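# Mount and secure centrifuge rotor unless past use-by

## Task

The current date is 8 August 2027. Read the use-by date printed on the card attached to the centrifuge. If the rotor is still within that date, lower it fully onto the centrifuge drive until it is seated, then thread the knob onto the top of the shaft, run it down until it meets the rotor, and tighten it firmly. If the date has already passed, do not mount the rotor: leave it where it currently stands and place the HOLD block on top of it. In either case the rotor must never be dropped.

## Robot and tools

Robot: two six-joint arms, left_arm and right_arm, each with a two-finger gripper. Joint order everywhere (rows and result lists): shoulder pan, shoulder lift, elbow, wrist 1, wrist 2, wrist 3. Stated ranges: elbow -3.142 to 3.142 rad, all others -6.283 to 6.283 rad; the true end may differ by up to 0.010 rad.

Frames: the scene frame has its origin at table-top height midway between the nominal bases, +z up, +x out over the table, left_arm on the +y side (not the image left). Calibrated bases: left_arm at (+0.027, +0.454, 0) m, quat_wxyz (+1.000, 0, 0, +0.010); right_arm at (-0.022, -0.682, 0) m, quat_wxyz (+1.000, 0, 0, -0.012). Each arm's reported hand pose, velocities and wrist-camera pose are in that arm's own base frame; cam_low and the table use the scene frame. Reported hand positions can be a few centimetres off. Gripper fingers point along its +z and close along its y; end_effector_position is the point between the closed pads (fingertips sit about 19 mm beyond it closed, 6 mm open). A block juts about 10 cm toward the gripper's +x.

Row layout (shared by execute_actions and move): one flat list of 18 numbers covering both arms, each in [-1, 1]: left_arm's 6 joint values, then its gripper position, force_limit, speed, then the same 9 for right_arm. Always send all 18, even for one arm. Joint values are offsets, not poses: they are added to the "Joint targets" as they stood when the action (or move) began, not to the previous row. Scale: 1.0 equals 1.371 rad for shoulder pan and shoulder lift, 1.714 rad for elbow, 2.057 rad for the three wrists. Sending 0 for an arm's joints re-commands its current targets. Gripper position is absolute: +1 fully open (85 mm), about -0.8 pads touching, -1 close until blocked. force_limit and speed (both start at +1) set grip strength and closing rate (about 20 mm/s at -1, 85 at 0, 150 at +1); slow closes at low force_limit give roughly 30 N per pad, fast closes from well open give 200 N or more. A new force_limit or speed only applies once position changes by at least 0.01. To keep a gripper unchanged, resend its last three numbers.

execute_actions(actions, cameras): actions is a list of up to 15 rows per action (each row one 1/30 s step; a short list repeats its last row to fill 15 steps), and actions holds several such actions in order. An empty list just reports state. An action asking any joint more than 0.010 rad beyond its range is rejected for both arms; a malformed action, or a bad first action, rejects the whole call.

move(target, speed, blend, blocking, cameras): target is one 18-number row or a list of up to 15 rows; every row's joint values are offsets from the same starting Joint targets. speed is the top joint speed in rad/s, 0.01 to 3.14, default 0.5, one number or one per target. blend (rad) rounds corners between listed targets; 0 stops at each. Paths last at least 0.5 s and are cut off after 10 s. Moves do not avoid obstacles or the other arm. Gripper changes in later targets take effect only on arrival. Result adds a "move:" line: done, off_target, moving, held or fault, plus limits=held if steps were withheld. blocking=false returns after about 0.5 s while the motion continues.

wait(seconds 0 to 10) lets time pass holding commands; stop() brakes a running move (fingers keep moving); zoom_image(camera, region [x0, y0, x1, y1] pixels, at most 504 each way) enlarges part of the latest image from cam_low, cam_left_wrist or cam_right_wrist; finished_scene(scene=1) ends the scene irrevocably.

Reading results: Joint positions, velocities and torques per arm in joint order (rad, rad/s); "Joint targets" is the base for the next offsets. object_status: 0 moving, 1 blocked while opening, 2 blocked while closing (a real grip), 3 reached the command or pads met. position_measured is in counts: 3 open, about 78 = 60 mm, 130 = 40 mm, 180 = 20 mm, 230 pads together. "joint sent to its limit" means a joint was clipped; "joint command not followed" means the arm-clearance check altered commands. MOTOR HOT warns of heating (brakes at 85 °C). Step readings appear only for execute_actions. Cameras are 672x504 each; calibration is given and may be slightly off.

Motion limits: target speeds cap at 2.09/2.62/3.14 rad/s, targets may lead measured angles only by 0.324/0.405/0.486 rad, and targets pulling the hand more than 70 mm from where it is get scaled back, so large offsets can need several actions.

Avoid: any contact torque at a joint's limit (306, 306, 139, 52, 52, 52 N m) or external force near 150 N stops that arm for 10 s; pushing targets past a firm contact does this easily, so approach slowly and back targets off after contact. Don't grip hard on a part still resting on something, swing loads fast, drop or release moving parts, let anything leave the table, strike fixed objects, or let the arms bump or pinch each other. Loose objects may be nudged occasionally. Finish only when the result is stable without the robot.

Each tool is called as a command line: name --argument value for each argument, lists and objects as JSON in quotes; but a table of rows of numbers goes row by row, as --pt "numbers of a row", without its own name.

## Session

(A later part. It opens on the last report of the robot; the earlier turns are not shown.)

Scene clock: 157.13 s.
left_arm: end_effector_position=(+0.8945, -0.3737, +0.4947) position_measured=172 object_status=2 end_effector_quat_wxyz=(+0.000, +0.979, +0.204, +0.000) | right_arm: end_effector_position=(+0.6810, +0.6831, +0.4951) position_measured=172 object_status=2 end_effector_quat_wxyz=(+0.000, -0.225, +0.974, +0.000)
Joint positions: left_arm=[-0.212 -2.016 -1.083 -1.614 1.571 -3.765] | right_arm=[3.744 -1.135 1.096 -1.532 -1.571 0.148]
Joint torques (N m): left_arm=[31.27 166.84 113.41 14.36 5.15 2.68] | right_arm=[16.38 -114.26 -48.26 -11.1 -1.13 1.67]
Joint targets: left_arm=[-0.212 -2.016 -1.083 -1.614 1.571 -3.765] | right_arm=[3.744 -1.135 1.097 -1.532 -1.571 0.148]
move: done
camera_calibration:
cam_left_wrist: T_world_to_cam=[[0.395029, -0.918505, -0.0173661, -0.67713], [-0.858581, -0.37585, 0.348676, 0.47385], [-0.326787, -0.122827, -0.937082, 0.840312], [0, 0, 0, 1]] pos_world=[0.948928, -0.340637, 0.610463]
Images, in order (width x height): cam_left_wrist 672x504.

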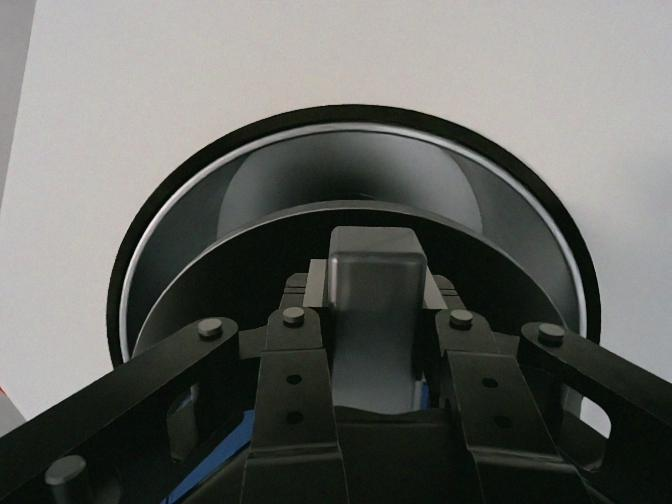

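move --pt "0 0.000604 -0.016031 0.012955 0 0 -0.98 0.05 -1 0 -0.000509 0.015907 -0.012915 0 0 -0.98 0.05 -1" --pt "0 0.000671 -0.03142 0.025733 0 0 -0.98 0.05 -1 0 -0.000486 0.031189 -0.025665 0 0 -0.98 0.05 -1" --speed 0.03 --blend 0.01 --cameras '["cam_low","cam_left_wrist","cam_right_wrist"]'

Scene clock: 159.70 s.
left_arm: end_effector_position=(+0.8945, -0.3737, +0.4647) position_measured=172 object_status=2 end_effector_quat_wxyz=(+0.000, +0.979, +0.204, +0.000) | right_arm: end_effector_position=(+0.6810, +0.6831, +0.4652) position_measured=172 object_status=2 end_effector_quat_wxyz=(+0.000, -0.225, +0.974, +0.000)
Joint positions: left_arm=[-0.212 -2.015 -1.137 -1.561 1.571 -3.765] | right_arm=[3.744 -1.136 1.15 -1.585 -1.571 0.148]
Joint torques (N m): left_arm=[15.47 165.85 110.38 14.91 -0.04 1.22] | right_arm=[12.16 -90.56 -48.17 -11.25 -1.33 -1.62]
Joint targets: left_arm=[-0.212 -2.015 -1.137 -1.561 1.571 -3.765] | right_arm=[3.744 -1.136 1.150 -1.585 -1.571 0.148]
move: done
camera_calibration:
cam_left_wrist: T_world_to_cam=[[0.394999, -0.918516, -0.0174522, -0.677576], [-0.858594, -0.375854, 0.348641, 0.484341], [-0.326791, -0.122728, -0.937094, 0.812244], [0, 0, 0, 1]] pos_world=[0.948928, -0.340637, 0.580463]
cam_right_wrist: T_world_to_cam=[[-0.449962, 0.892992, -0.00997391, -0.292527], [0.836453, 0.425333, 0.345599, -0.99837], [0.312859, 0.147163, -0.938329, 0.252991], [0, 0, 0, 1]] pos_world=[0.624314, 0.648632, 0.579506]

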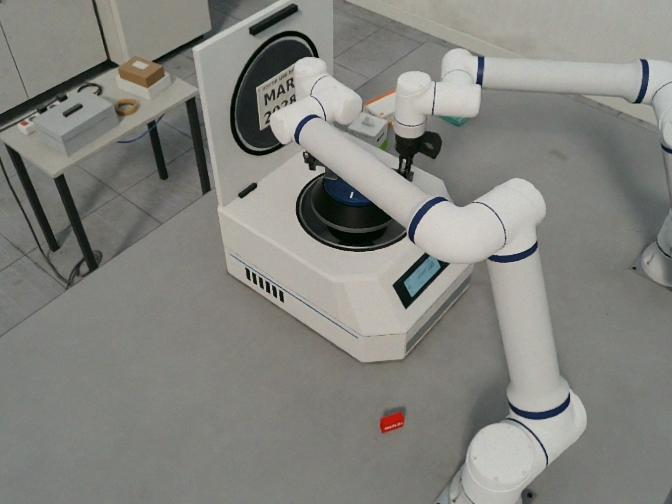

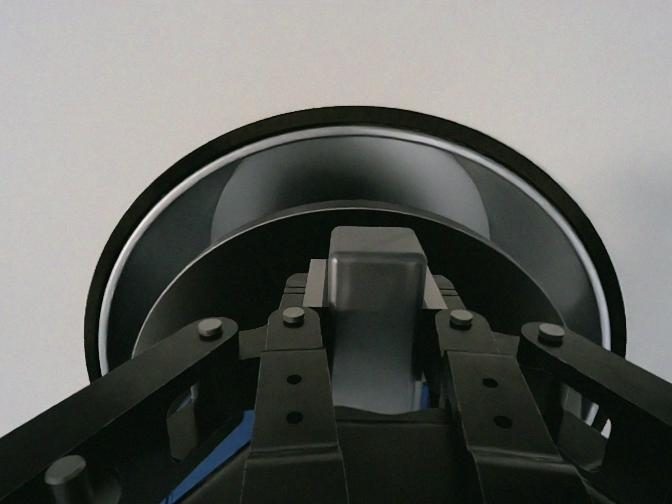

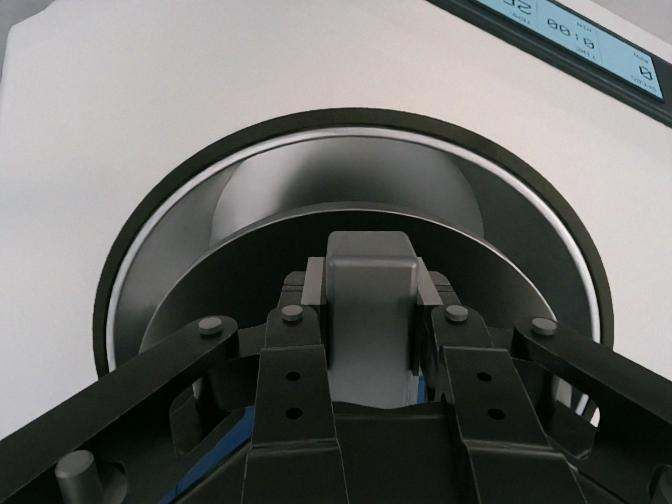

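move --pt "0 -0.000445 -0.014788 0.012619 0 0 -0.98 0.05 -1 0 0.000529 0.014701 -0.012601 0 0 -0.98 0.05 -1" --pt "0 -0.002801 -0.042715 0.037459 0 0 -0.98 0.05 -1 0 0.003030 0.042479 -0.037414 0 0 -0.98 0.05 -1" --speed 0.04 --blend 0.01 --cameras '["cam_low","cam_left_wrist"]'

Scene clock: 162.93 s.
left_arm: end_effector_position=(+0.8944, -0.3737, +0.4198) position_measured=172 object_status=2 end_effector_quat_wxyz=(+0.000, +0.979, +0.204, +0.000) | right_arm: end_effector_position=(+0.6810, +0.6831, +0.4202) position_measured=172 object_status=2 end_effector_quat_wxyz=(+0.000, -0.225, +0.974, +0.000)
Joint positions: left_arm=[-0.212 -2.019 -1.21 -1.484 1.571 -3.765] | right_arm=[3.744 -1.132 1.223 -1.662 -1.571 0.148]
Joint torques (N m): left_arm=[12 141.54 111.35 13.11 -0.38 0.66] | right_arm=[7.56 -84.74 -49.52 -15.61 -1.25 -3.74]
Joint targets: left_arm=[-0.212 -2.019 -1.210 -1.484 1.571 -3.765] | right_arm=[3.744 -1.132 1.223 -1.662 -1.571 0.148]
move: done
camera_calibration:
cam_left_wrist: T_world_to_cam=[[0.395029, -0.918505, -0.0173661, -0.67843], [-0.858581, -0.37585, 0.348676, 0.499966], [-0.326787, -0.122827, -0.937082, 0.770125], [0, 0, 0, 1]] pos_world=[0.948928, -0.340637, 0.535563]
Images, in order (width x height): cam_low 672x504, cam_left_wrist 672x504.

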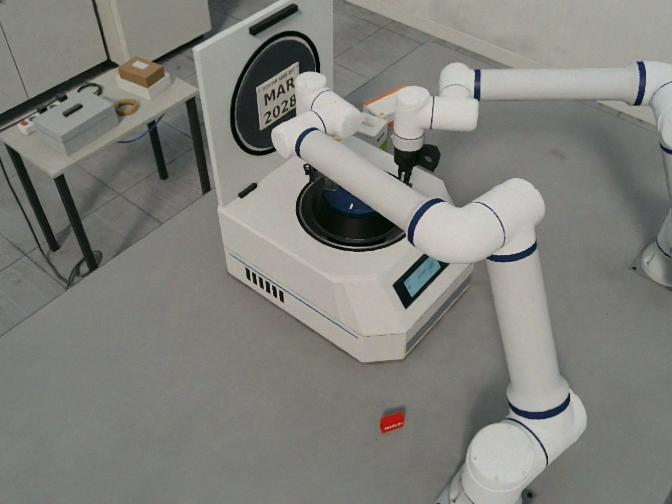

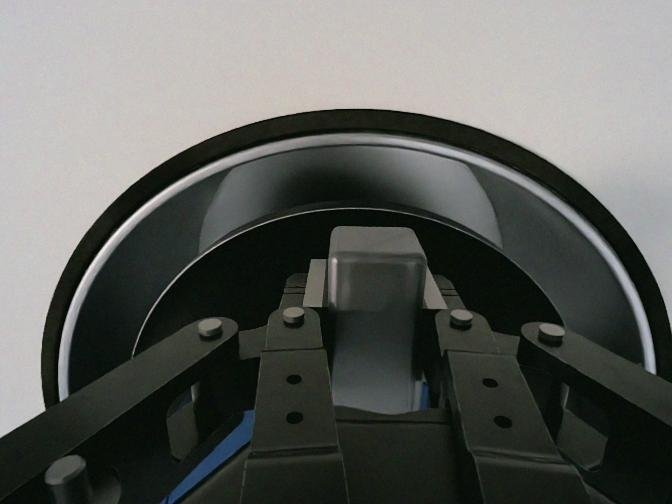

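move --pt "0 -0.004212 -0.025870 0.024363 0 0 -0.98 0.05 -1 0 0.004349 0.025755 -0.024359 0 0 -0.98 0.05 -1" --pt "0 -0.006988 -0.038072 0.036381 0 0 -0.98 0.05 -1 0 0.007188 0.037917 -0.036387 0 0 -0.98 0.05 -1" --speed 0.035 --blend 0.01 --cameras '["cam_low","cam_left_wrist","cam_right_wrist"]'

Scene clock: 165.70 s.
left_arm: end_effector_position=(+0.8944, -0.3737, +0.3748) position_measured=172 object_status=2 end_effector_quat_wxyz=(+0.000, +0.979, +0.204, +0.000) | right_arm: end_effector_position=(+0.6810, +0.6831, +0.3752) position_measured=172 object_status=2 end_effector_quat_wxyz=(+0.000, -0.225, +0.974, +0.000)
Joint positions: left_arm=[-0.212 -2.028 -1.276 -1.409 1.571 -3.765] | right_arm=[3.744 -1.122 1.288 -1.737 -1.571 0.148]
Joint torques (N m): left_arm=[11.45 142.88 109.82 12.16 -0.39 -1.02] | right_arm=[1.82 -83.12 -48.58 -18.71 -1.36 -3.76]
Joint targets: left_arm=[-0.212 -2.028 -1.276 -1.409 1.571 -3.765] | right_arm=[3.744 -1.122 1.288 -1.737 -1.571 0.148]
move: done
camera_calibration:
cam_left_wrist: T_world_to_cam=[[0.395029, -0.918505, -0.0173661, -0.679172], [-0.858581, -0.37585, 0.348676, 0.51557], [-0.326787, -0.122827, -0.937082, 0.727923], [0, 0, 0, 1]] pos_world=[0.948828, -0.340637, 0.490563]
cam_right_wrist: T_world_to_cam=[[-0.449977, 0.892985, -0.00993083, -0.293431], [0.83649, 0.425351, 0.345487, -0.967247], [0.312739, 0.147154, -0.938371, 0.168643], [0, 0, 0, 1]] pos_world=[0.624313, 0.648632, 0.489507]

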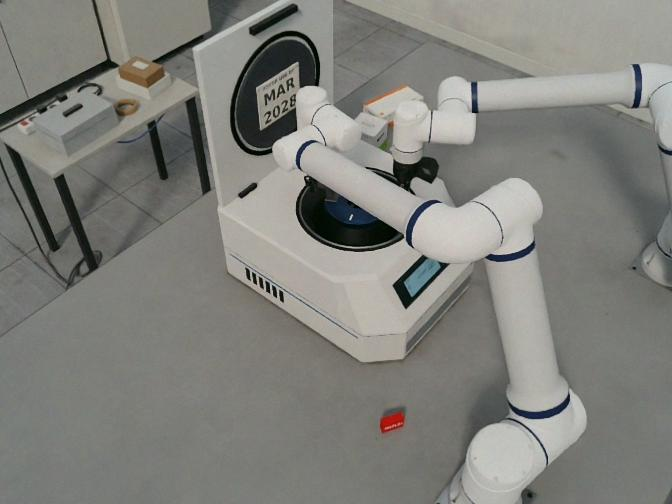

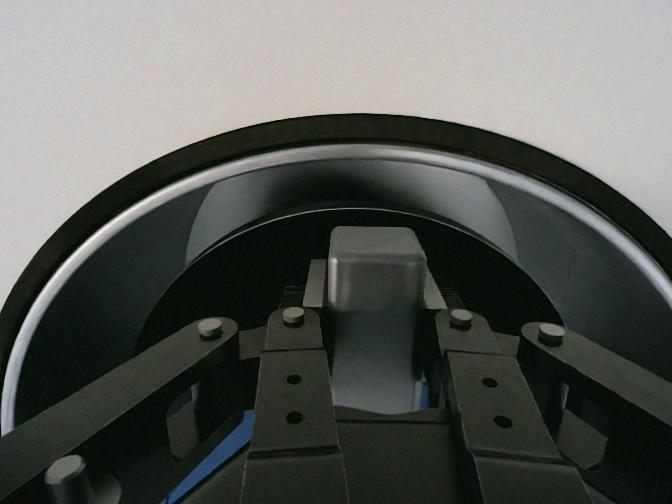

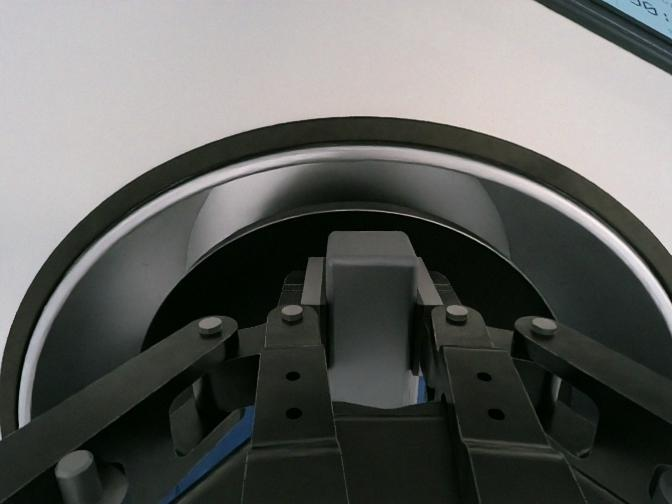

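zoom_image --camera "cam_low" --region '[300, 160, 420, 250]'

Scaled by 4.200.

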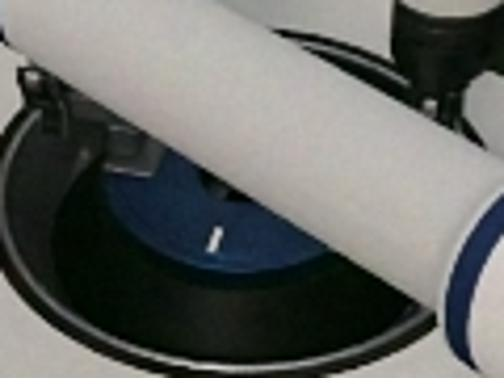

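move --pt "0 -0.003208 -0.011749 0.011928 0 0 -0.98 0.05 -1 0 0.003271 0.011707 -0.011933 0 0 -0.98 0.05 -1" --pt "0 -0.006840 -0.023044 0.023761 0 0 -0.98 0.05 -1 0 0.006966 0.022965 -0.023777 0 0 -0.98 0.05 -1" --speed 0.025 --blend 0.01 --cameras '[]'

Scene clock: 168.23 s.
left_arm: end_effector_position=(+0.8944, -0.3737, +0.3448) position_measured=172 object_status=2 end_effector_quat_wxyz=(+0.000, +0.979, +0.204, +0.000) | right_arm: end_effector_position=(+0.6810, +0.6831, +0.3452) position_measured=172 object_status=2 end_effector_quat_wxyz=(+0.000, -0.225, +0.974, +0.000)
Joint positions: left_arm=[-0.212 -2.038 -1.315 -1.36 1.571 -3.765] | right_arm=[3.744 -1.112 1.327 -1.786 -1.571 0.148]
Joint torques (N m): left_arm=[12.62 145.19 109.86 12.19 -0.1 -1.42] | right_arm=[-3.65 -83.19 -51.46 -20.93 -1.31 -3.86]
Joint targets: left_arm=[-0.212 -2.038 -1.315 -1.360 1.571 -3.765] | right_arm=[3.744 -1.112 1.327 -1.786 -1.571 0.148]
move: done
No camera images: "cameras" was empty.

move --target '[0,-0.002189,-0.005758,0.006257,0,0,-0.98,0.05,-1,0,0.002222,0.005742,-0.006266,0,0,-0.98,0.05,-1]' --speed 0.015 --cameras '[]'

Scene clock: 170.53 s.
left_arm: end_effector_position=(+0.8944, -0.3737, +0.3368) position_measured=172 object_status=2 end_effector_quat_wxyz=(+0.000, +0.979, +0.204, +0.000) | right_arm: end_effector_position=(+0.6810, +0.6831, +0.3372) position_measured=172 object_status=2 end_effector_quat_wxyz=(+0.000, -0.225, +0.974, +0.000)
Joint positions: left_arm=[-0.212 -2.041 -1.325 -1.347 1.571 -3.765] | right_arm=[3.744 -1.109 1.337 -1.799 -1.571 0.148]
Joint torques (N m): left_arm=[14.52 145.61 106.81 11.81 -0.11 -2.31] | right_arm=[-8.49 -82.29 -52.61 -21.55 -1.25 -3.81]
Joint targets: left_arm=[-0.212 -2.041 -1.325 -1.347 1.571 -3.765] | right_arm=[3.744 -1.109 1.337 -1.799 -1.571 0.148]
move: done
No camera images: "cameras" was empty.

move --target '[0,-0.000821,-0.002159,0.002346,0,0,-0.98,0.05,-1,0,0.000833,0.002153,-0.002350,0,0,-0.98,0.05,-1]' --speed 0.01 --cameras '[]'

move --target '[0,-0.000547,-0.001439,0.001564,0,0,-0.98,0.05,-1,0,0.000556,0.001435,-0.001566,0,0,-0.98,0.05,-1]' --speed 0.01 --cameras '[]'

Scene clock: 171.47 s.
left_arm: end_effector_position=(+0.8944, -0.3737, +0.3337) position_measured=172 object_status=2 end_effector_quat_wxyz=(+0.000, +0.979, +0.204, +0.000) | right_arm: end_effector_position=(+0.6810, +0.6831, +0.3341) position_measured=172 object_status=2 end_effector_quat_wxyz=(+0.000, -0.225, +0.974, +0.000)
Joint positions: left_arm=[-0.212 -2.042 -1.329 -1.343 1.571 -3.765] | right_arm=[3.744 -1.108 1.341 -1.803 -1.571 0.148]
Joint torques (N m): left_arm=[13.22 142.83 107.38 11.18 -0.35 -3.15] | right_arm=[-9.53 -81.64 -51.42 -22.14 -1.23 -3.71]
Joint targets: left_arm=[-0.212 -2.042 -1.329 -1.342 1.571 -3.765] | right_arm=[3.744 -1.108 1.341 -1.804 -1.571 0.148]
move: done
No camera images: "cameras" was empty.

Scene clock: 172.17 s.
left_arm: end_effector_position=(+0.8944, -0.3737, +0.3317) position_measured=172 object_status=2 end_effector_quat_wxyz=(+0.000, +0.979, +0.204, +0.000) | right_arm: end_effector_position=(+0.6810, +0.6831, +0.3321) position_measured=172 object_status=2 end_effector_quat_wxyz=(+0.000, -0.225, +0.974, +0.000)
Joint positions: left_arm=[-0.212 -2.043 -1.331 -1.339 1.571 -3.765] | right_arm=[3.744 -1.107 1.343 -1.807 -1.571 0.148]
Joint torques (N m): left_arm=[13.28 144.4 108.01 11.71 -0.34 -3.28] | right_arm=[-11.24 -81.91 -50.78 -21.85 -1.27 -3.84]
Joint targets: left_arm=[-0.212 -2.043 -1.331 -1.339 1.571 -3.765] | right_arm=[3.744 -1.107 1.343 -1.807 -1.571 0.148]
move: done
No camera images: "cameras" was empty.

move --target '[0,-0.000547,-0.001439,0.001564,0,0,-0.98,0.05,-1,0,0.000556,0.001435,-0.001566,0,0,-0.98,0.05,-1]' --speed 0.01 --cameras '[]'

move --target '[0,-0.000547,-0.001439,0.001564,0,0,-0.98,0.05,-1,0,0.000556,0.001435,-0.001566,0,0,-0.98,0.05,-1]' --speed 0.01 --cameras '["cam_low","cam_left_wrist","cam_right_wrist"]'

Scene clock: 173.17 s.
left_arm: end_effector_position=(+0.8944, -0.3737, +0.3298) position_measured=172 object_status=2 end_effector_quat_wxyz=(+0.000, +0.979, +0.204, +0.000) | right_arm: end_effector_position=(+0.6810, +0.6831, +0.3302) position_measured=172 object_status=2 end_effector_quat_wxyz=(+0.000, -0.225, +0.974, +0.000)
Joint positions: left_arm=[-0.212 -2.043 -1.334 -1.336 1.571 -3.765] | right_arm=[3.744 -1.107 1.346 -1.81 -1.571 0.148]
Joint torques (N m): left_arm=[11.69 135.58 97.5 11.49 -0.01 -3.14] | right_arm=[-13.39 -76.46 -45.78 -22.77 -1.44 -3.66]
Joint targets: left_arm=[-0.212 -2.043 -1.334 -1.336 1.571 -3.765] | right_arm=[3.744 -1.107 1.346 -1.810 -1.571 0.148]
move: done
No camera images: "cameras" was empty.

Scene clock: 173.87 s.
left_arm: end_effector_position=(+0.8944, -0.3737, +0.3281) position_measured=172 object_status=2 end_effector_quat_wxyz=(+0.000, +0.979, +0.204, +0.000) | right_arm: end_effector_position=(+0.6810, +0.6831, +0.3285) position_measured=172 object_status=2 end_effector_quat_wxyz=(+0.000, -0.225, +0.974, +0.000)
Joint positions: left_arm=[-0.212 -2.044 -1.336 -1.333 1.571 -3.765] | right_arm=[3.744 -1.106 1.348 -1.813 -1.571 0.148]
Joint torques (N m): left_arm=[12.59 47.58 40.41 10.9 0 -3.37] | right_arm=[-14.87 -17.93 -12.29 -20.27 -1.88 -3.68]
Joint targets: left_arm=[-0.212 -2.044 -1.336 -1.333 1.571 -3.765] | right_arm=[3.744 -1.106 1.348 -1.813 -1.571 0.148]
move: done
camera_calibration:
cam_left_wrist: T_world_to_cam=[[0.395082, -0.918486, -0.0171184, -0.680137], [-0.858706, -0.37586, 0.348357, 0.532109], [-0.326395, -0.12293, -0.937206, 0.683809], [0, 0, 0, 1]] pos_world=[0.948828, -0.340637, 0.443863]
cam_right_wrist: T_world_to_cam=[[-0.449935, 0.893006, -0.00991676, -0.293941], [0.836359, 0.425235, 0.345947, -0.951159], [0.31315, 0.14736, -0.938202, 0.124355], [0, 0, 0, 1]] pos_world=[0.624314, 0.648633, 0.442805]

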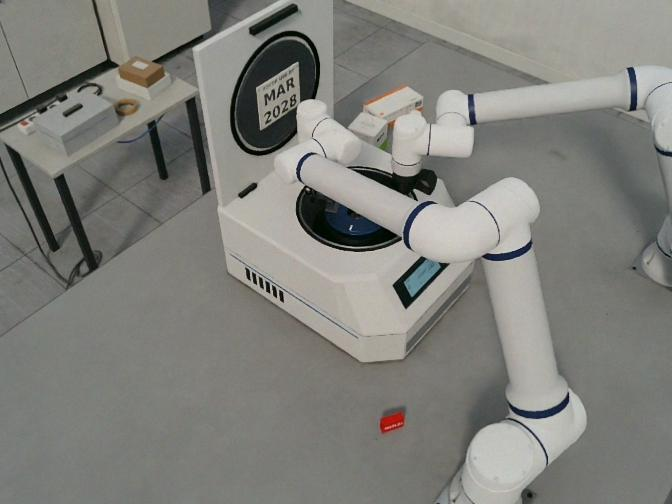

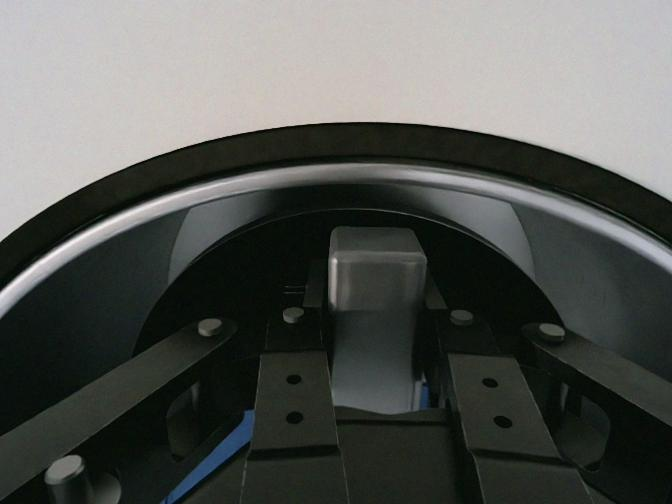

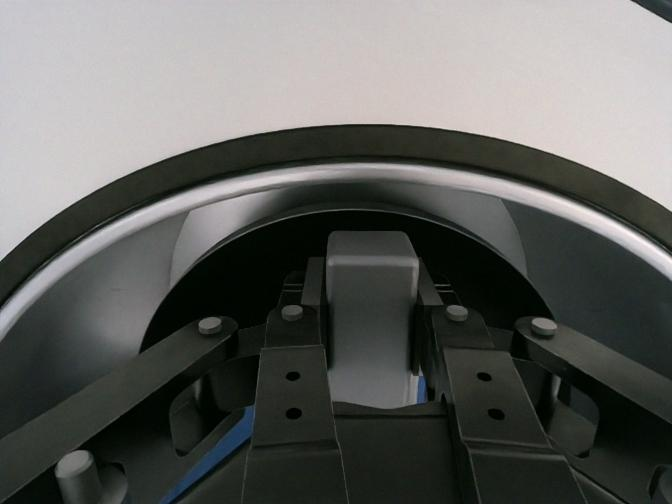

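move --target '[0.000601,0.000845,-0.001015,0.000283,0,-0.002993,-0.98,0.05,-1,-0.000744,-0.000384,0.000459,-0.000127,0,-0.003889,-0.98,0.05,-1]' --speed 0.01 --cameras '[]'

Scene clock: 178.20 s.
left_arm: end_effector_position=(+0.8940, -0.3728, +0.3277) position_measured=172 object_status=2 end_effector_quat_wxyz=(+0.000, +0.978, +0.208, +0.000) | right_arm: end_effector_position=(+0.6814, +0.6822, +0.3281) position_measured=172 object_status=2 end_effector_quat_wxyz=(+0.000, -0.229, +0.974, +0.000)
Joint positions: left_arm=[-0.211 -2.043 -1.338 -1.332 1.571 -3.771] | right_arm=[3.743 -1.106 1.349 -1.813 -1.571 0.14]
Joint torques (N m): left_arm=[28.18 49.93 25.61 9.51 -0.68 -6.16] | right_arm=[-35.94 -22.58 -7.21 -18.97 -5.85 -6.11]
Joint targets: left_arm=[-0.211 -2.043 -1.338 -1.332 1.571 -3.771] | right_arm=[3.743 -1.106 1.349 -1.813 -1.571 0.140]
move: done
No camera images: "cameras" was empty.

move --target '[0.000601,0.000845,-0.001015,0.000283,0,-0.002993,-0.98,0.05,-1,-0.000744,-0.000384,0.000459,-0.000127,0,-0.003889,-0.98,0.05,-1]' --speed 0.01 --cameras '[]'

Scene clock: 179.40 s.
left_arm: end_effector_position=(+0.8936, -0.3719, +0.3277) position_measured=172 object_status=2 end_effector_quat_wxyz=(+0.000, +0.977, +0.211, +0.000) | right_arm: end_effector_position=(+0.6818, +0.6813, +0.3281) position_measured=172 object_status=2 end_effector_quat_wxyz=(+0.000, -0.232, +0.973, +0.000)
Joint positions: left_arm=[-0.21 -2.042 -1.34 -1.332 1.571 -3.777] | right_arm=[3.742 -1.107 1.35 -1.814 -1.571 0.132]
Joint torques (N m): left_arm=[26.23 51.71 25.5 9.31 -0.09 -6.34] | right_arm=[-35.65 -22.94 -7.28 -19.03 -4.6 -5.99]
Joint targets: left_arm=[-0.210 -2.042 -1.340 -1.332 1.571 -3.777] | right_arm=[3.742 -1.107 1.350 -1.814 -1.571 0.132]
move: done
No camera images: "cameras" was empty.

move --target '[0.001202,0.001690,-0.002030,0.000566,0,-0.005986,-0.98,0.05,-1,-0.001488,-0.000768,0.000918,-0.000254,0,-0.007778,-0.98,0.05,-1]' --speed 0.015 --cameras '[]'

Scene clock: 180.87 s.
left_arm: end_effector_position=(+0.8928, -0.3702, +0.3277) position_measured=172 object_status=2 end_effector_quat_wxyz=(+0.000, +0.976, +0.218, +0.000) | right_arm: end_effector_position=(+0.6827, +0.6796, +0.3281) position_measured=172 object_status=2 end_effector_quat_wxyz=(+0.000, -0.239, +0.971, +0.000)
Joint positions: left_arm=[-0.208 -2.039 -1.343 -1.33 1.571 -3.789] | right_arm=[3.74 -1.108 1.351 -1.814 -1.571 0.116]
Joint torques (N m): left_arm=[25.67 48.9 25.4 9.52 -0.18 -5.87] | right_arm=[-35.29 -24.2 -6.89 -18.33 -2.93 -5.91]
Joint targets: left_arm=[-0.208 -2.039 -1.343 -1.330 1.571 -3.790] | right_arm=[3.740 -1.108 1.351 -1.814 -1.571 0.116]
move: done
No camera images: "cameras" was empty.

move --target '[0.001202,0.001690,-0.002030,0.000566,0,-0.005986,-0.98,0.05,-1,-0.001488,-0.000768,0.000918,-0.000254,0,-0.007778,-0.98,0.05,-1]' --speed 0.015 --cameras '[]'

Scene clock: 182.33 s.
left_arm: end_effector_position=(+0.8920, -0.3684, +0.3277) position_measured=172 object_status=2 end_effector_quat_wxyz=(+0.000, +0.974, +0.225, +0.000) | right_arm: end_effector_position=(+0.6835, +0.6778, +0.3281) position_measured=172 object_status=2 end_effector_quat_wxyz=(+0.000, -0.245, +0.969, +0.000)
Joint positions: left_arm=[-0.207 -2.037 -1.347 -1.329 1.571 -3.802] | right_arm=[3.738 -1.109 1.353 -1.815 -1.571 0.1]
Joint torques (N m): left_arm=[27.46 49.96 26.08 10.05 -0.3 -5.9] | right_arm=[-32.94 -25.25 -6.12 -16.69 -2.4 -5.82]
Joint targets: left_arm=[-0.207 -2.037 -1.347 -1.329 1.571 -3.802] | right_arm=[3.738 -1.109 1.353 -1.815 -1.571 0.100]
move: done
No camera images: "cameras" was empty.

move --pt "-0.003606 -0.005070 0.006090 -0.001698 0 0.017958 -0.98 0.05 -1 0.004464 0.002304 -0.002754 0.000762 0 0.023334 -0.98 0.05 -1" --pt "-0.004808 -0.006760 0.008120 -0.002264 0 0.023944 -0.98 0.05 -1 0.005952 0.003072 -0.003672 0.001016 0 0.031112 -0.98 0.05 -1" --speed 0.025 --blend 0.01 --cameras '[]'

Scene clock: 185.37 s.
left_arm: end_effector_position=(+0.8951, -0.3754, +0.3277) position_measured=172 object_status=2 end_effector_quat_wxyz=(+0.000, +0.980, +0.198, +0.000) | right_arm: end_effector_position=(+0.6801, +0.6848, +0.3280) position_measured=172 object_status=2 end_effector_quat_wxyz=(+0.000, -0.218, +0.976, +0.000)
Joint positions: left_arm=[-0.213 -2.046 -1.333 -1.334 1.571 -3.753] | right_arm=[3.746 -1.105 1.347 -1.813 -1.571 0.164]
Joint torques (N m): left_arm=[6.88 21.2 55.18 5.78 -0.12 3.28] | right_arm=[-11 -5.58 -26.29 -7.97 -6.66 3.46]
Joint targets: left_arm=[-0.213 -2.046 -1.333 -1.334 1.571 -3.753] | right_arm=[3.746 -1.105 1.347 -1.813 -1.571 0.164]
move: done; blend cut to 0.008 rad at target 1
No camera images: "cameras" was empty.

move --target '[-0.001202,-0.001690,0.002030,-0.000566,0,0.005986,-0.98,0.05,-1,0.001488,0.000768,-0.000918,0.000254,0,0.007778,-0.98,0.05,-1]' --speed 0.015 --cameras '[]'

move --target '[-0.001202,-0.001690,0.002030,-0.000566,0,0.005986,-0.98,0.05,-1,0.001488,0.000768,-0.000918,0.000254,0,0.007778,-0.98,0.05,-1]' --speed 0.015 --cameras '[]'

Scene clock: 186.93 s.
left_arm: end_effector_position=(+0.8959, -0.3772, +0.3277) position_measured=172 object_status=2 end_effector_quat_wxyz=(+0.000, +0.982, +0.191, +0.000) | right_arm: end_effector_position=(+0.6793, +0.6866, +0.3280) position_measured=172 object_status=2 end_effector_quat_wxyz=(+0.000, -0.212, +0.977, +0.000)
Joint positions: left_arm=[-0.215 -2.049 -1.329 -1.335 1.571 -3.74] | right_arm=[3.748 -1.104 1.345 -1.812 -1.571 0.18]
Joint torques (N m): left_arm=[11.31 18.96 56 6.67 0.01 2.63] | right_arm=[-10.6 -6.61 -24.62 -5.98 -6.82 3.54]
Joint targets: left_arm=[-0.215 -2.049 -1.329 -1.335 1.571 -3.740] | right_arm=[3.748 -1.104 1.345 -1.812 -1.571 0.180]
move: done
No camera images: "cameras" was empty.

Scene clock: 188.23 s.
left_arm: end_effector_position=(+0.8967, -0.3790, +0.3276) position_measured=172 object_status=2 end_effector_quat_wxyz=(+0.000, +0.983, +0.184, +0.000) | right_arm: end_effector_position=(+0.6784, +0.6883, +0.3280) position_measured=172 object_status=2 end_effector_quat_wxyz=(+0.000, -0.205, +0.979, +0.000)
Joint positions: left_arm=[-0.217 -2.051 -1.326 -1.336 1.571 -3.728] | right_arm=[3.75 -1.103 1.343 -1.812 -1.571 0.196]
Joint torques (N m): left_arm=[14.04 13.94 57.63 7.68 0.3 3.85] | right_arm=[-9.7 -8.75 -23.64 -3.05 -6.72 3.87]
Joint targets: left_arm=[-0.217 -2.051 -1.326 -1.336 1.571 -3.728] | right_arm=[3.750 -1.103 1.343 -1.812 -1.571 0.196]
move: done
No camera images: "cameras" was empty.

move --pt "0 0 0 0 0 0 -0.98 0.05 -1 0 0 0 0 0 0 0.3 -0.5 -0.7" --pt "0 0 0 0 0 0 -0.98 0.05 -1 0 -0.010440 -0.031409 0.033130 0 0 0.3 -0.5 -0.7" --pt "0 0 0 0 0 0 -0.98 0.05 -1 0 -0.021026 -0.101176 0.098320 0 0 0.3 -0.5 -0.7" --pt "0 0 0 0 0 0 -0.98 0.05 -1 0 -0.015963 -0.199142 0.176575 0 0 0.3 -0.5 -0.7" --pt "0 0 0 0 0 0 -0.98 0.05 -1 0 0.013024 -0.327885 0.264530 0 0 0.3 -0.5 -0.7" --speed '[0.1,0.1,0.3,0.35,0.35]' --blend '[0,0.02,0.04,0.04,0]' --cameras '["cam_low","cam_left_wrist","cam_right_wrist"]'

Scene clock: 196.27 s.
left_arm: end_effector_position=(+0.8967, -0.3790, +0.3276) position_measured=172 object_status=2 end_effector_quat_wxyz=(+0.000, +0.983, +0.184, +0.000) | right_arm: end_effector_position=(+0.6785, +0.6884, +0.6297) position_measured=91 object_status=3 end_effector_quat_wxyz=(+0.000, -0.205, +0.979, +0.000)
Joint positions: left_arm=[-0.217 -2.051 -1.326 -1.336 1.571 -3.728] | right_arm=[3.75 -1.085 0.781 -1.268 -1.571 0.196]
Joint torques (N m): left_arm=[48.79 52.97 24.19 8.52 6.24 -5.55] | right_arm=[-10.88 -62.17 -48.75 -1.11 1.42 3.43]
Joint targets: left_arm=[-0.217 -2.051 -1.326 -1.336 1.571 -3.728] | right_arm=[3.750 -1.085 0.781 -1.267 -1.571 0.196]
move: done
camera_calibration:
cam_left_wrist: T_world_to_cam=[[0.356226, -0.934238, -0.0173641, -0.656999], [-0.873547, -0.339566, 0.348728, 0.559213], [-0.331692, -0.109058, -0.937063, 0.693426], [0, 0, 0, 1]] pos_world=[0.952542, -0.348281, 0.443363]
cam_right_wrist: T_world_to_cam=[[-0.412169, 0.911053, -0.00994727, -0.334888], [0.853551, 0.389927, 0.345554, -1.04262], [0.318697, 0.133936, -0.938346, 0.412489], [0, 0, 0, 1]] pos_world=[0.620439, 0.656399, 0.744007]

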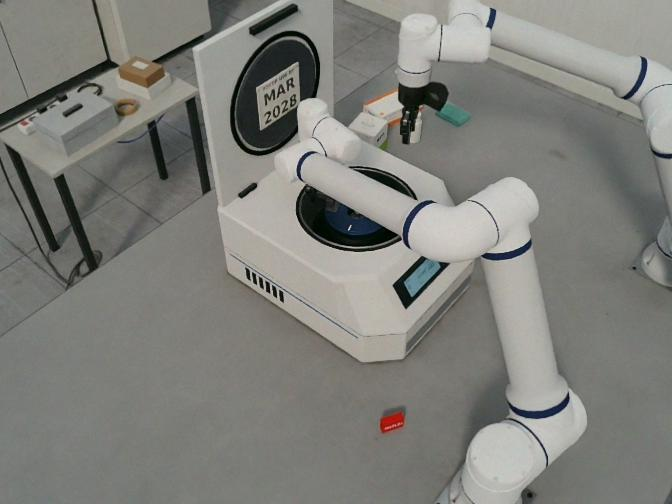

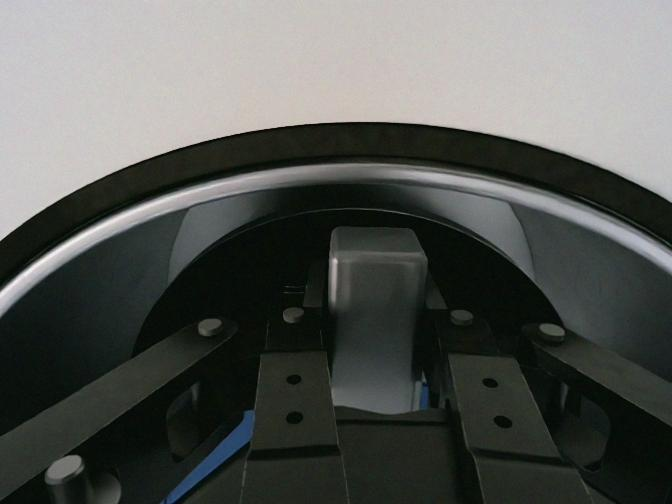

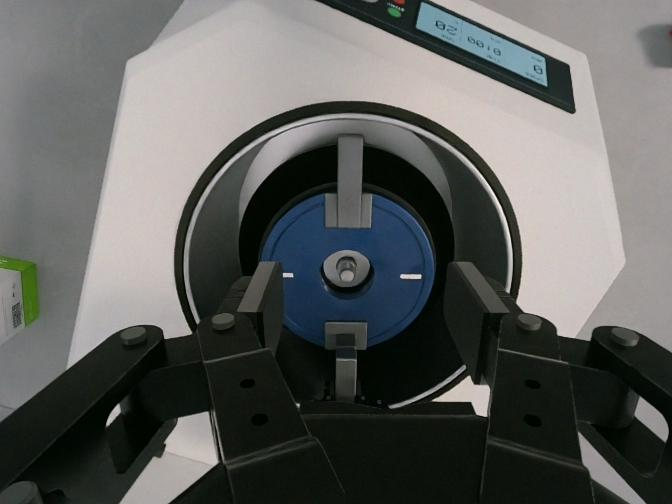

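zoom_image --camera "cam_right_wrist" --region '[300, 225, 400, 315]'

zoom_image --camera "cam_right_wrist" --region '[230, 100, 470, 430]'

Scaled by 5.040.

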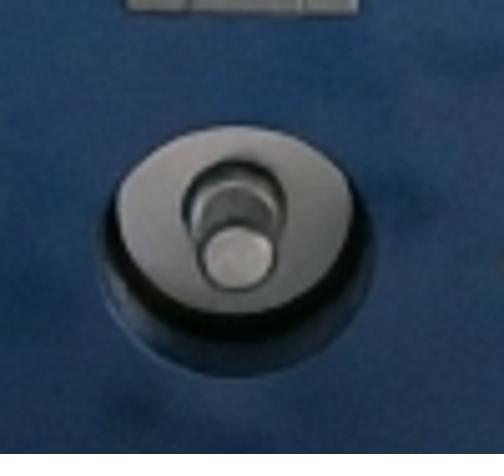

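Scaled by 1.527.

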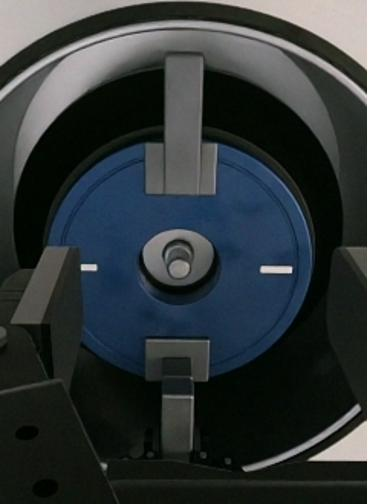

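zoom_image --camera "cam_right_wrist" --region '[250, 180, 450, 360]'

Scaled by 2.520.

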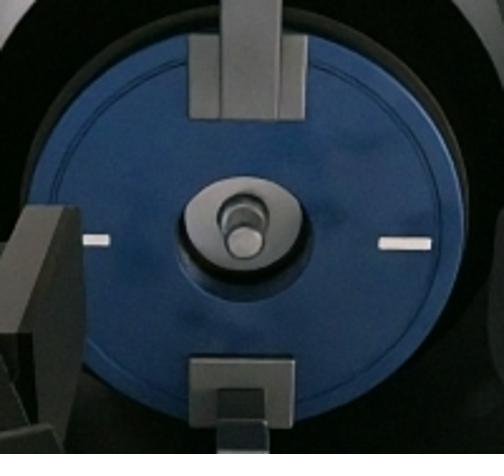

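move --target '[-0.003745,-0.004713,0.005719,-0.001624,0,0.017867,-0.98,0.05,-1,0,0,0,0,0,0,0.3,-0.5,-0.7]' --speed 0.012 --blocking false --cameras '[]'

wait --seconds 0.4 --cameras '[]'

wait --seconds 0.4 --cameras '[]'

wait --seconds 0.4 --cameras '[]'

Scene clock: 200.70 s.
left_arm: end_effector_position=(+0.8969, -0.3797, +0.3277) position_measured=172 object_status=2 end_effector_quat_wxyz=(+0.000, +0.983, +0.181, +0.000) end_effector_velocity=(+0.001, -0.002, +0.000) end_effector_angular_velocity=(+0.001, +0.000, -0.014) | right_arm: end_effector_position=(+0.6785, +0.6884, +0.6298) position_measured=91 object_status=3 end_effector_quat_wxyz=(+0.000, -0.205, +0.979, +0.000)
Joint positions: left_arm=[-0.217 -2.052 -1.325 -1.337 1.571 -3.723] | right_arm=[3.75 -1.085 0.781 -1.267 -1.571 0.196]
Joint velocities: left_arm=[-0.002 -0.002 0.003 -0.001 0.001 0.013] | right_arm=[within noise]
Joint torques (N m): left_arm=[26.11 17.1 54.77 5.37 6.53 2.01] | right_arm=[-11.43 -63.65 -48.51 -1.22 0.93 3.49]
Joint targets: left_arm=[-0.217 -2.052 -1.324 -1.337 1.571 -3.722] | right_arm=[3.750 -1.085 0.781 -1.267 -1.571 0.196]
Tool commands: left_gripper/position=-0.98 left_gripper/force_limit=+0.05 left_gripper/speed=-1.0 right_gripper/position=+0.3 right_gripper/force_limit=-0.5 right_gripper/speed=-0.7
move: running; left_arm: the wrist 3 is farthest, 0.032 rad from its target
No camera images: "cameras" was empty.

Scene clock: 201.10 s.
left_arm: end_effector_position=(+0.8972, -0.3804, +0.3276) position_measured=172 object_status=2 end_effector_quat_wxyz=(+0.000, +0.984, +0.179, +0.000) end_effector_velocity=(+0.001, -0.002, +0.000) end_effector_angular_velocity=(-0.001, +0.000, -0.014) | right_arm: end_effector_position=(+0.6785, +0.6884, +0.6298) position_measured=91 object_status=3 end_effector_quat_wxyz=(+0.000, -0.205, +0.979, +0.000)
Joint positions: left_arm=[-0.218 -2.053 -1.323 -1.337 1.571 -3.719] | right_arm=[3.75 -1.085 0.781 -1.267 -1.571 0.196]
Joint velocities: left_arm=[-0.001 -0.002 0.003 -0.001 -0.001 0.013] | right_arm=[within noise]
Joint torques (N m): left_arm=[19.93 20.56 53.25 5.26 6.01 1.74] | right_arm=[-12.35 -63.79 -48.51 -1.2 0.92 3.4]
Joint targets: left_arm=[-0.218 -2.053 -1.323 -1.337 1.571 -3.717] | right_arm=[3.750 -1.085 0.781 -1.267 -1.571 0.196]
Tool commands: left_gripper/position=-0.98 left_gripper/force_limit=+0.05 left_gripper/speed=-1.0 right_gripper/position=+0.3 right_gripper/force_limit=-0.5 right_gripper/speed=-0.7
earlier move: running; left_arm: the wrist 3 is farthest, 0.027 rad from its target
wait: 0.40 s; no rest
No camera images: "cameras" was empty.

Scene clock: 201.50 s.
left_arm: end_effector_position=(+0.8974, -0.3811, +0.3276) position_measured=172 object_status=2 end_effector_quat_wxyz=(+0.000, +0.984, +0.176, +0.000) end_effector_velocity=(+0.000, -0.002, +0.000) end_effector_angular_velocity=(+0.000, +0.001, -0.013) | right_arm: end_effector_position=(+0.6785, +0.6884, +0.6298) position_measured=91 object_status=3 end_effector_quat_wxyz=(+0.000, -0.205, +0.979, +0.000)
Joint positions: left_arm=[-0.219 -2.053 -1.322 -1.338 1.571 -3.714] | right_arm=[3.75 -1.085 0.781 -1.267 -1.571 0.196]
Joint velocities: left_arm=[-0.002 -0.002 0.003 -0.002 0 0.011] | right_arm=[within noise]
Joint torques (N m): left_arm=[22.63 23.2 54.96 4.64 5.53 2.55] | right_arm=[-11.22 -63.05 -48.56 -1.24 1 3.27]
Joint targets: left_arm=[-0.219 -2.054 -1.322 -1.338 1.571 -3.712] | right_arm=[3.750 -1.085 0.781 -1.267 -1.571 0.196]
Tool commands: left_gripper/position=-0.98 left_gripper/force_limit=+0.05 left_gripper/speed=-1.0 right_gripper/position=+0.3 right_gripper/force_limit=-0.5 right_gripper/speed=-0.7
earlier move: running; left_arm: the wrist 3 is farthest, 0.022 rad from its target
wait: 0.40 s; no rest
No camera images: "cameras" was empty.

Scene clock: 201.90 s.
left_arm: end_effector_position=(+0.8977, -0.3818, +0.3276) position_measured=172 object_status=2 end_effector_quat_wxyz=(+0.000, +0.985, +0.173, +0.000) end_effector_velocity=(+0.001, -0.002, +0.000) end_effector_angular_velocity=(-0.001, +0.000, -0.014) | right_arm: end_effector_position=(+0.6785, +0.6884, +0.6298) position_measured=91 object_status=3 end_effector_quat_wxyz=(+0.000, -0.205, +0.979, +0.000)
Joint positions: left_arm=[-0.219 -2.054 -1.321 -1.338 1.571 -3.709] | right_arm=[3.75 -1.085 0.781 -1.267 -1.571 0.196]
Joint velocities: left_arm=[-0.002 -0.002 0.003 -0.001 -0.001 0.012] | right_arm=[within noise]
Joint torques (N m): left_arm=[21.65 23.18 54.31 5.02 6.02 2.43] | right_arm=[-12.34 -63.21 -48.63 -1.12 1.02 3.2]
Joint targets: left_arm=[-0.219 -2.055 -1.320 -1.338 1.571 -3.708] | right_arm=[3.750 -1.085 0.781 -1.267 -1.571 0.196]
Tool commands: left_gripper/position=-0.98 left_gripper/force_limit=+0.05 left_gripper/speed=-1.0 right_gripper/position=+0.3 right_gripper/force_limit=-0.5 right_gripper/speed=-0.7
earlier move: running; left_arm: the wrist 3 is farthest, 0.018 rad from its target
wait: 0.40 s; no rest
No camera images: "cameras" was empty.

wait --seconds 0.5 --cameras '[]'

wait --seconds 0.5 --cameras '[]'

wait --seconds 0.5 --cameras '[]'

Scene clock: 202.57 s.
left_arm: end_effector_position=(+0.8981, -0.3830, +0.3276) position_measured=172 object_status=2 end_effector_quat_wxyz=(+0.000, +0.986, +0.169, +0.000) end_effector_velocity=(+0.001, -0.002, +0.000) end_effector_angular_velocity=(-0.001, +0.001, -0.013) | right_arm: end_effector_position=(+0.6785, +0.6884, +0.6298) position_measured=91 object_status=3 end_effector_quat_wxyz=(+0.000, -0.205, +0.979, +0.000)
Joint positions: left_arm=[-0.22 -2.056 -1.319 -1.339 1.571 -3.701] | right_arm=[3.75 -1.085 0.781 -1.267 -1.571 0.196]
Joint velocities: left_arm=[-0.001 -0.002 0.003 -0.001 -0.001 0.012] | right_arm=[within noise]
Joint torques (N m): left_arm=[20.38 24.5 55.26 5.42 5.96 1.8] | right_arm=[-11.65 -63.09 -48.64 -1.06 0.78 3.18]
Joint targets: left_arm=[-0.221 -2.056 -1.318 -1.339 1.571 -3.700] | right_arm=[3.750 -1.085 0.781 -1.267 -1.571 0.196]
Tool commands: left_gripper/position=-0.98 left_gripper/force_limit=+0.05 left_gripper/speed=-1.0 right_gripper/position=+0.3 right_gripper/force_limit=-0.5 right_gripper/speed=-0.7
earlier move: running
wait: 0.50 s; no rest
No camera images: "cameras" was empty.

Scene clock: 203.07 s.
left_arm: end_effector_position=(+0.8984, -0.3839, +0.3276) position_measured=172 object_status=2 end_effector_quat_wxyz=(+0.000, +0.986, +0.165, +0.000) end_effector_velocity=(+0.001, -0.001, +0.000) end_effector_angular_velocity=(+0.000, +0.000, -0.015) | right_arm: end_effector_position=(+0.6785, +0.6884, +0.6298) position_measured=91 object_status=3 end_effector_quat_wxyz=(+0.000, -0.205, +0.979, +0.000)
Joint positions: left_arm=[-0.221 -2.057 -1.317 -1.339 1.571 -3.695] | right_arm=[3.75 -1.085 0.781 -1.267 -1.571 0.196]
Joint velocities: left_arm=[-0.001 -0.002 0.003 -0.002 0 0.013] | right_arm=[within noise]
Joint torques (N m): left_arm=[25.17 22.52 51.4 4.92 5.58 2.97] | right_arm=[-12.61 -62.49 -48.68 -1.08 1 3.23]
Joint targets: left_arm=[-0.221 -2.057 -1.317 -1.339 1.571 -3.694] | right_arm=[3.750 -1.085 0.781 -1.267 -1.571 0.196]
Tool commands: left_gripper/position=-0.98 left_gripper/force_limit=+0.05 left_gripper/speed=-1.0 right_gripper/position=+0.3 right_gripper/force_limit=-0.5 right_gripper/speed=-0.7
earlier move: running
wait: 0.50 s; no rest
No camera images: "cameras" was empty.

Scene clock: 203.47 s.
left_arm: end_effector_position=(+0.8986, -0.3845, +0.3276) position_measured=172 object_status=2 end_effector_quat_wxyz=(+0.000, +0.987, +0.163, +0.000) | right_arm: end_effector_position=(+0.6785, +0.6884, +0.6298) position_measured=91 object_status=3 end_effector_quat_wxyz=(+0.000, -0.205, +0.979, +0.000)
Joint positions: left_arm=[-0.222 -2.057 -1.316 -1.34 1.571 -3.691] | right_arm=[3.75 -1.085 0.781 -1.267 -1.571 0.196]
Joint torques (N m): left_arm=[24.86 20.58 53.21 4.85 5.73 2.44] | right_arm=[-13.26 -63.13 -48.92 -1.4 0.86 3.12]
Joint targets: left_arm=[-0.222 -2.057 -1.316 -1.340 1.571 -3.691] | right_arm=[3.750 -1.085 0.781 -1.267 -1.571 0.196]
Tool commands: left_gripper/position=-0.98 left_gripper/force_limit=+0.05 left_gripper/speed=-1.0 right_gripper/position=+0.3 right_gripper/force_limit=-0.5 right_gripper/speed=-0.7
earlier move: done
wait: 0.40 of 0.5 s (the move ended)
No camera images: "cameras" was empty.

execute_actions --actions '[]' --cameras '["cam_low", "cam_right_wrist"]'

Scene clock: 207.47 s.
left_arm: end_effector_position=(+0.8986, -0.3845, +0.3276) position_measured=172 object_status=2 end_effector_quat_wxyz=(+0.000, +0.987, +0.163, +0.000) | right_arm: end_effector_position=(+0.6785, +0.6884, +0.6298) position_measured=91 object_status=3 end_effector_quat_wxyz=(+0.000, -0.205, +0.979, +0.000)
Joint positions: left_arm=[-0.222 -2.057 -1.316 -1.34 1.571 -3.691] | right_arm=[3.75 -1.085 0.781 -1.267 -1.571 0.196]
Joint velocities: within noise
Joint torques (N m): left_arm=[25.73 21.31 54.35 4.87 5.92 2.57] | right_arm=[-13.11 -63.54 -48.94 -1.24 0.63 3.14]
Motor temperatures (°C): left_arm=[33 33 32 30 36 32] | right_arm=[33 31 29 37 30 38]
Joint targets: left_arm=[-0.222 -2.057 -1.316 -1.340 1.571 -3.691] | right_arm=[3.750 -1.085 0.781 -1.267 -1.571 0.196]
Tool commands: left_gripper/position=-0.98 left_gripper/force_limit=+0.05 left_gripper/speed=-1.0 right_gripper/position=+0.3 right_gripper/force_limit=-0.5 right_gripper/speed=-0.7
camera_calibration:
cam_right_wrist: T_world_to_cam=[[-0.412169, 0.911053, -0.00994727, -0.334887], [0.853551, 0.389927, 0.345554, -1.04265], [0.318697, 0.133936, -0.938346, 0.412582], [0, 0, 0, 1]] pos_world=[0.620439, 0.656399, 0.744107]
Images, in order (width x height): cam_low 672x504, cam_right_wrist 672x504.

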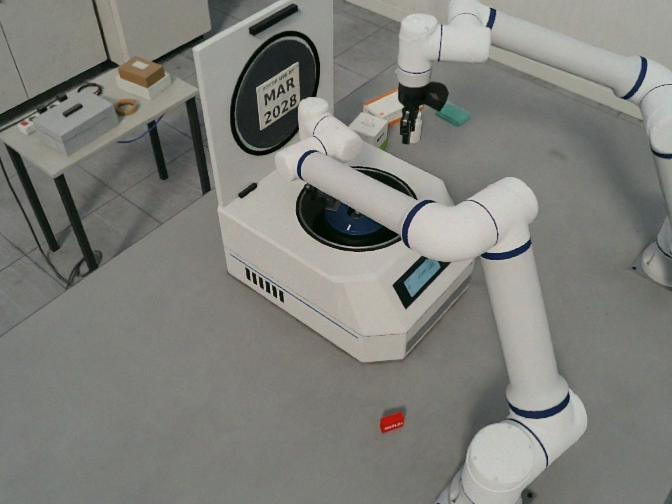

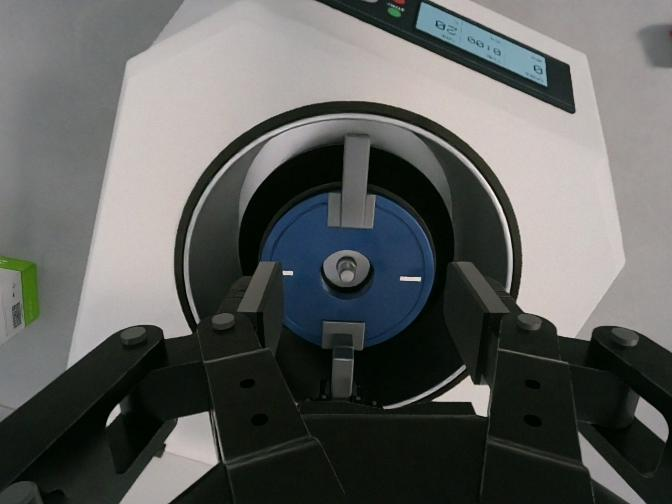

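move --target '[-0.008303, -0.009759, 0.011875, -0.003390, 0, 0.038587, -0.98, 0.05, -1, 0,0,0,0,0,0, 0.3, -0.5, -0.7]' --speed 0.014 --blocking false --cameras '[]'

wait --seconds 0.4 --cameras '[]'

wait --seconds 0.4 --cameras '[]'

wait --seconds 0.4 --cameras '[]'

wait --seconds 0.4 --cameras '[]'

Scene clock: 210.30 s.
left_arm: end_effector_position=(+0.8988, -0.3853, +0.3276) position_measured=172 object_status=2 end_effector_quat_wxyz=(+0.000, +0.987, +0.160, +0.000) end_effector_velocity=(+0.001, -0.002, +0.000) end_effector_angular_velocity=(+0.000, +0.000, -0.016) | right_arm: end_effector_position=(+0.6785, +0.6884, +0.6298) position_measured=91 object_status=3 end_effector_quat_wxyz=(+0.000, -0.205, +0.979, +0.000)
Joint positions: left_arm=[-0.223 -2.058 -1.315 -1.34 1.571 -3.686] | right_arm=[3.75 -1.085 0.781 -1.267 -1.571 0.196]
Joint velocities: left_arm=[-0.002 -0.002 0.004 -0.001 0 0.014] | right_arm=[within noise]
Joint torques (N m): left_arm=[23.43 25.39 52.73 4.89 5.73 2.83] | right_arm=[-14.67 -62.94 -49.02 -1.35 0.21 3.14]
Joint targets: left_arm=[-0.223 -2.059 -1.314 -1.340 1.571 -3.684] | right_arm=[3.750 -1.085 0.781 -1.267 -1.571 0.196]
Tool commands: left_gripper/position=-0.98 left_gripper/force_limit=+0.05 left_gripper/speed=-1.0 right_gripper/position=+0.3 right_gripper/force_limit=-0.5 right_gripper/speed=-0.7
move: running; left_arm: the wrist 3 is farthest, 0.074 rad from its target
No camera images: "cameras" was empty.

Scene clock: 210.70 s.
left_arm: end_effector_position=(+0.8991, -0.3862, +0.3276) position_measured=172 object_status=2 end_effector_quat_wxyz=(+0.000, +0.988, +0.157, +0.000) end_effector_velocity=(+0.001, -0.003, +0.000) end_effector_angular_velocity=(-0.001, -0.001, -0.016) | right_arm: end_effector_position=(+0.6785, +0.6884, +0.6298) position_measured=91 object_status=3 end_effector_quat_wxyz=(+0.000, -0.205, +0.979, +0.000)
Joint positions: left_arm=[-0.223 -2.059 -1.313 -1.341 1.571 -3.68] | right_arm=[3.75 -1.085 0.781 -1.267 -1.571 0.196]
Joint velocities: left_arm=[-0.002 -0.002 0.004 0 -0.001 0.013] | right_arm=[within noise]
Joint torques (N m): left_arm=[29.04 25.91 54.98 4.28 5.95 2.22] | right_arm=[-14.91 -63.75 -48.95 -1.37 0.36 3.12]
Joint targets: left_arm=[-0.224 -2.060 -1.313 -1.341 1.571 -3.679] | right_arm=[3.750 -1.085 0.781 -1.267 -1.571 0.196]
Tool commands: left_gripper/position=-0.98 left_gripper/force_limit=+0.05 left_gripper/speed=-1.0 right_gripper/position=+0.3 right_gripper/force_limit=-0.5 right_gripper/speed=-0.7
earlier move: running; left_arm: the wrist 3 is farthest, 0.069 rad from its target
wait: 0.40 s; no rest
No camera images: "cameras" was empty.

Scene clock: 211.10 s.
left_arm: end_effector_position=(+0.8993, -0.3870, +0.3277) position_measured=172 object_status=2 end_effector_quat_wxyz=(+0.000, +0.988, +0.154, +0.000) end_effector_velocity=(+0.000, -0.003, +0.000) end_effector_angular_velocity=(+0.001, +0.000, -0.017) | right_arm: end_effector_position=(+0.6785, +0.6884, +0.6298) position_measured=91 object_status=3 end_effector_quat_wxyz=(+0.000, -0.205, +0.979, +0.000)
Joint positions: left_arm=[-0.224 -2.06 -1.312 -1.341 1.571 -3.675] | right_arm=[3.75 -1.085 0.781 -1.267 -1.571 0.196]
Joint velocities: left_arm=[-0.003 -0.002 0.004 -0.001 0.001 0.014] | right_arm=[within noise]
Joint torques (N m): left_arm=[20.68 13.88 51.06 4.48 5.78 2.29] | right_arm=[-14.83 -63.78 -48.96 -1.33 0.41 3.08]
Joint targets: left_arm=[-0.224 -2.060 -1.311 -1.341 1.571 -3.673] | right_arm=[3.750 -1.085 0.781 -1.267 -1.571 0.196]
Tool commands: left_gripper/position=-0.98 left_gripper/force_limit=+0.05 left_gripper/speed=-1.0 right_gripper/position=+0.3 right_gripper/force_limit=-0.5 right_gripper/speed=-0.7
earlier move: running; left_arm: the wrist 3 is farthest, 0.063 rad from its target
wait: 0.40 s; no rest
No camera images: "cameras" was empty.

Scene clock: 211.50 s.
left_arm: end_effector_position=(+0.8996, -0.3878, +0.3277) position_measured=172 object_status=2 end_effector_quat_wxyz=(+0.000, +0.989, +0.151, +0.000) end_effector_velocity=(+0.000, -0.003, +0.000) end_effector_angular_velocity=(+0.001, +0.000, -0.017) | right_arm: end_effector_position=(+0.6785, +0.6884, +0.6298) position_measured=91 object_status=3 end_effector_quat_wxyz=(+0.000, -0.205, +0.979, +0.000)
Joint positions: left_arm=[-0.225 -2.061 -1.31 -1.342 1.571 -3.669] | right_arm=[3.75 -1.085 0.781 -1.267 -1.571 0.196]
Joint velocities: left_arm=[-0.003 -0.002 0.004 -0.001 0.001 0.015] | right_arm=[within noise]
Joint torques (N m): left_arm=[26.32 21.56 53.75 4.72 5.77 2.94] | right_arm=[-14.4 -63.01 -48.72 -1.3 0.39 3.07]
Joint targets: left_arm=[-0.225 -2.061 -1.310 -1.342 1.571 -3.668] | right_arm=[3.750 -1.085 0.781 -1.267 -1.571 0.196]
Tool commands: left_gripper/position=-0.98 left_gripper/force_limit=+0.05 left_gripper/speed=-1.0 right_gripper/position=+0.3 right_gripper/force_limit=-0.5 right_gripper/speed=-0.7
earlier move: running; left_arm: the wrist 3 is farthest, 0.057 rad from its target
wait: 0.40 s; no rest
No camera images: "cameras" was empty.

Scene clock: 211.90 s.
left_arm: end_effector_position=(+0.8998, -0.3887, +0.3277) position_measured=172 object_status=2 end_effector_quat_wxyz=(+0.000, +0.989, +0.148, +0.000) end_effector_velocity=(+0.000, -0.002, +0.000) end_effector_angular_velocity=(+0.000, +0.000, -0.017) | right_arm: end_effector_position=(+0.6785, +0.6884, +0.6298) position_measured=91 object_status=3 end_effector_quat_wxyz=(+0.000, -0.205, +0.979, +0.000)
Joint positions: left_arm=[-0.226 -2.062 -1.309 -1.342 1.571 -3.664] | right_arm=[3.75 -1.085 0.781 -1.267 -1.571 0.196]
Joint velocities: left_arm=[-0.003 -0.002 0.004 -0.001 0 0.014] | right_arm=[within noise]
Joint torques (N m): left_arm=[26.57 18.71 54.42 4.57 6.02 3.38] | right_arm=[-14.66 -63.71 -48.86 -1.25 0.32 3.13]
Joint targets: left_arm=[-0.226 -2.062 -1.309 -1.342 1.571 -3.662] | right_arm=[3.750 -1.085 0.781 -1.267 -1.571 0.196]
Tool commands: left_gripper/position=-0.98 left_gripper/force_limit=+0.05 left_gripper/speed=-1.0 right_gripper/position=+0.3 right_gripper/force_limit=-0.5 right_gripper/speed=-0.7
earlier move: running; left_arm: the wrist 3 is farthest, 0.052 rad from its target
wait: 0.40 s; no rest
No camera images: "cameras" was empty.


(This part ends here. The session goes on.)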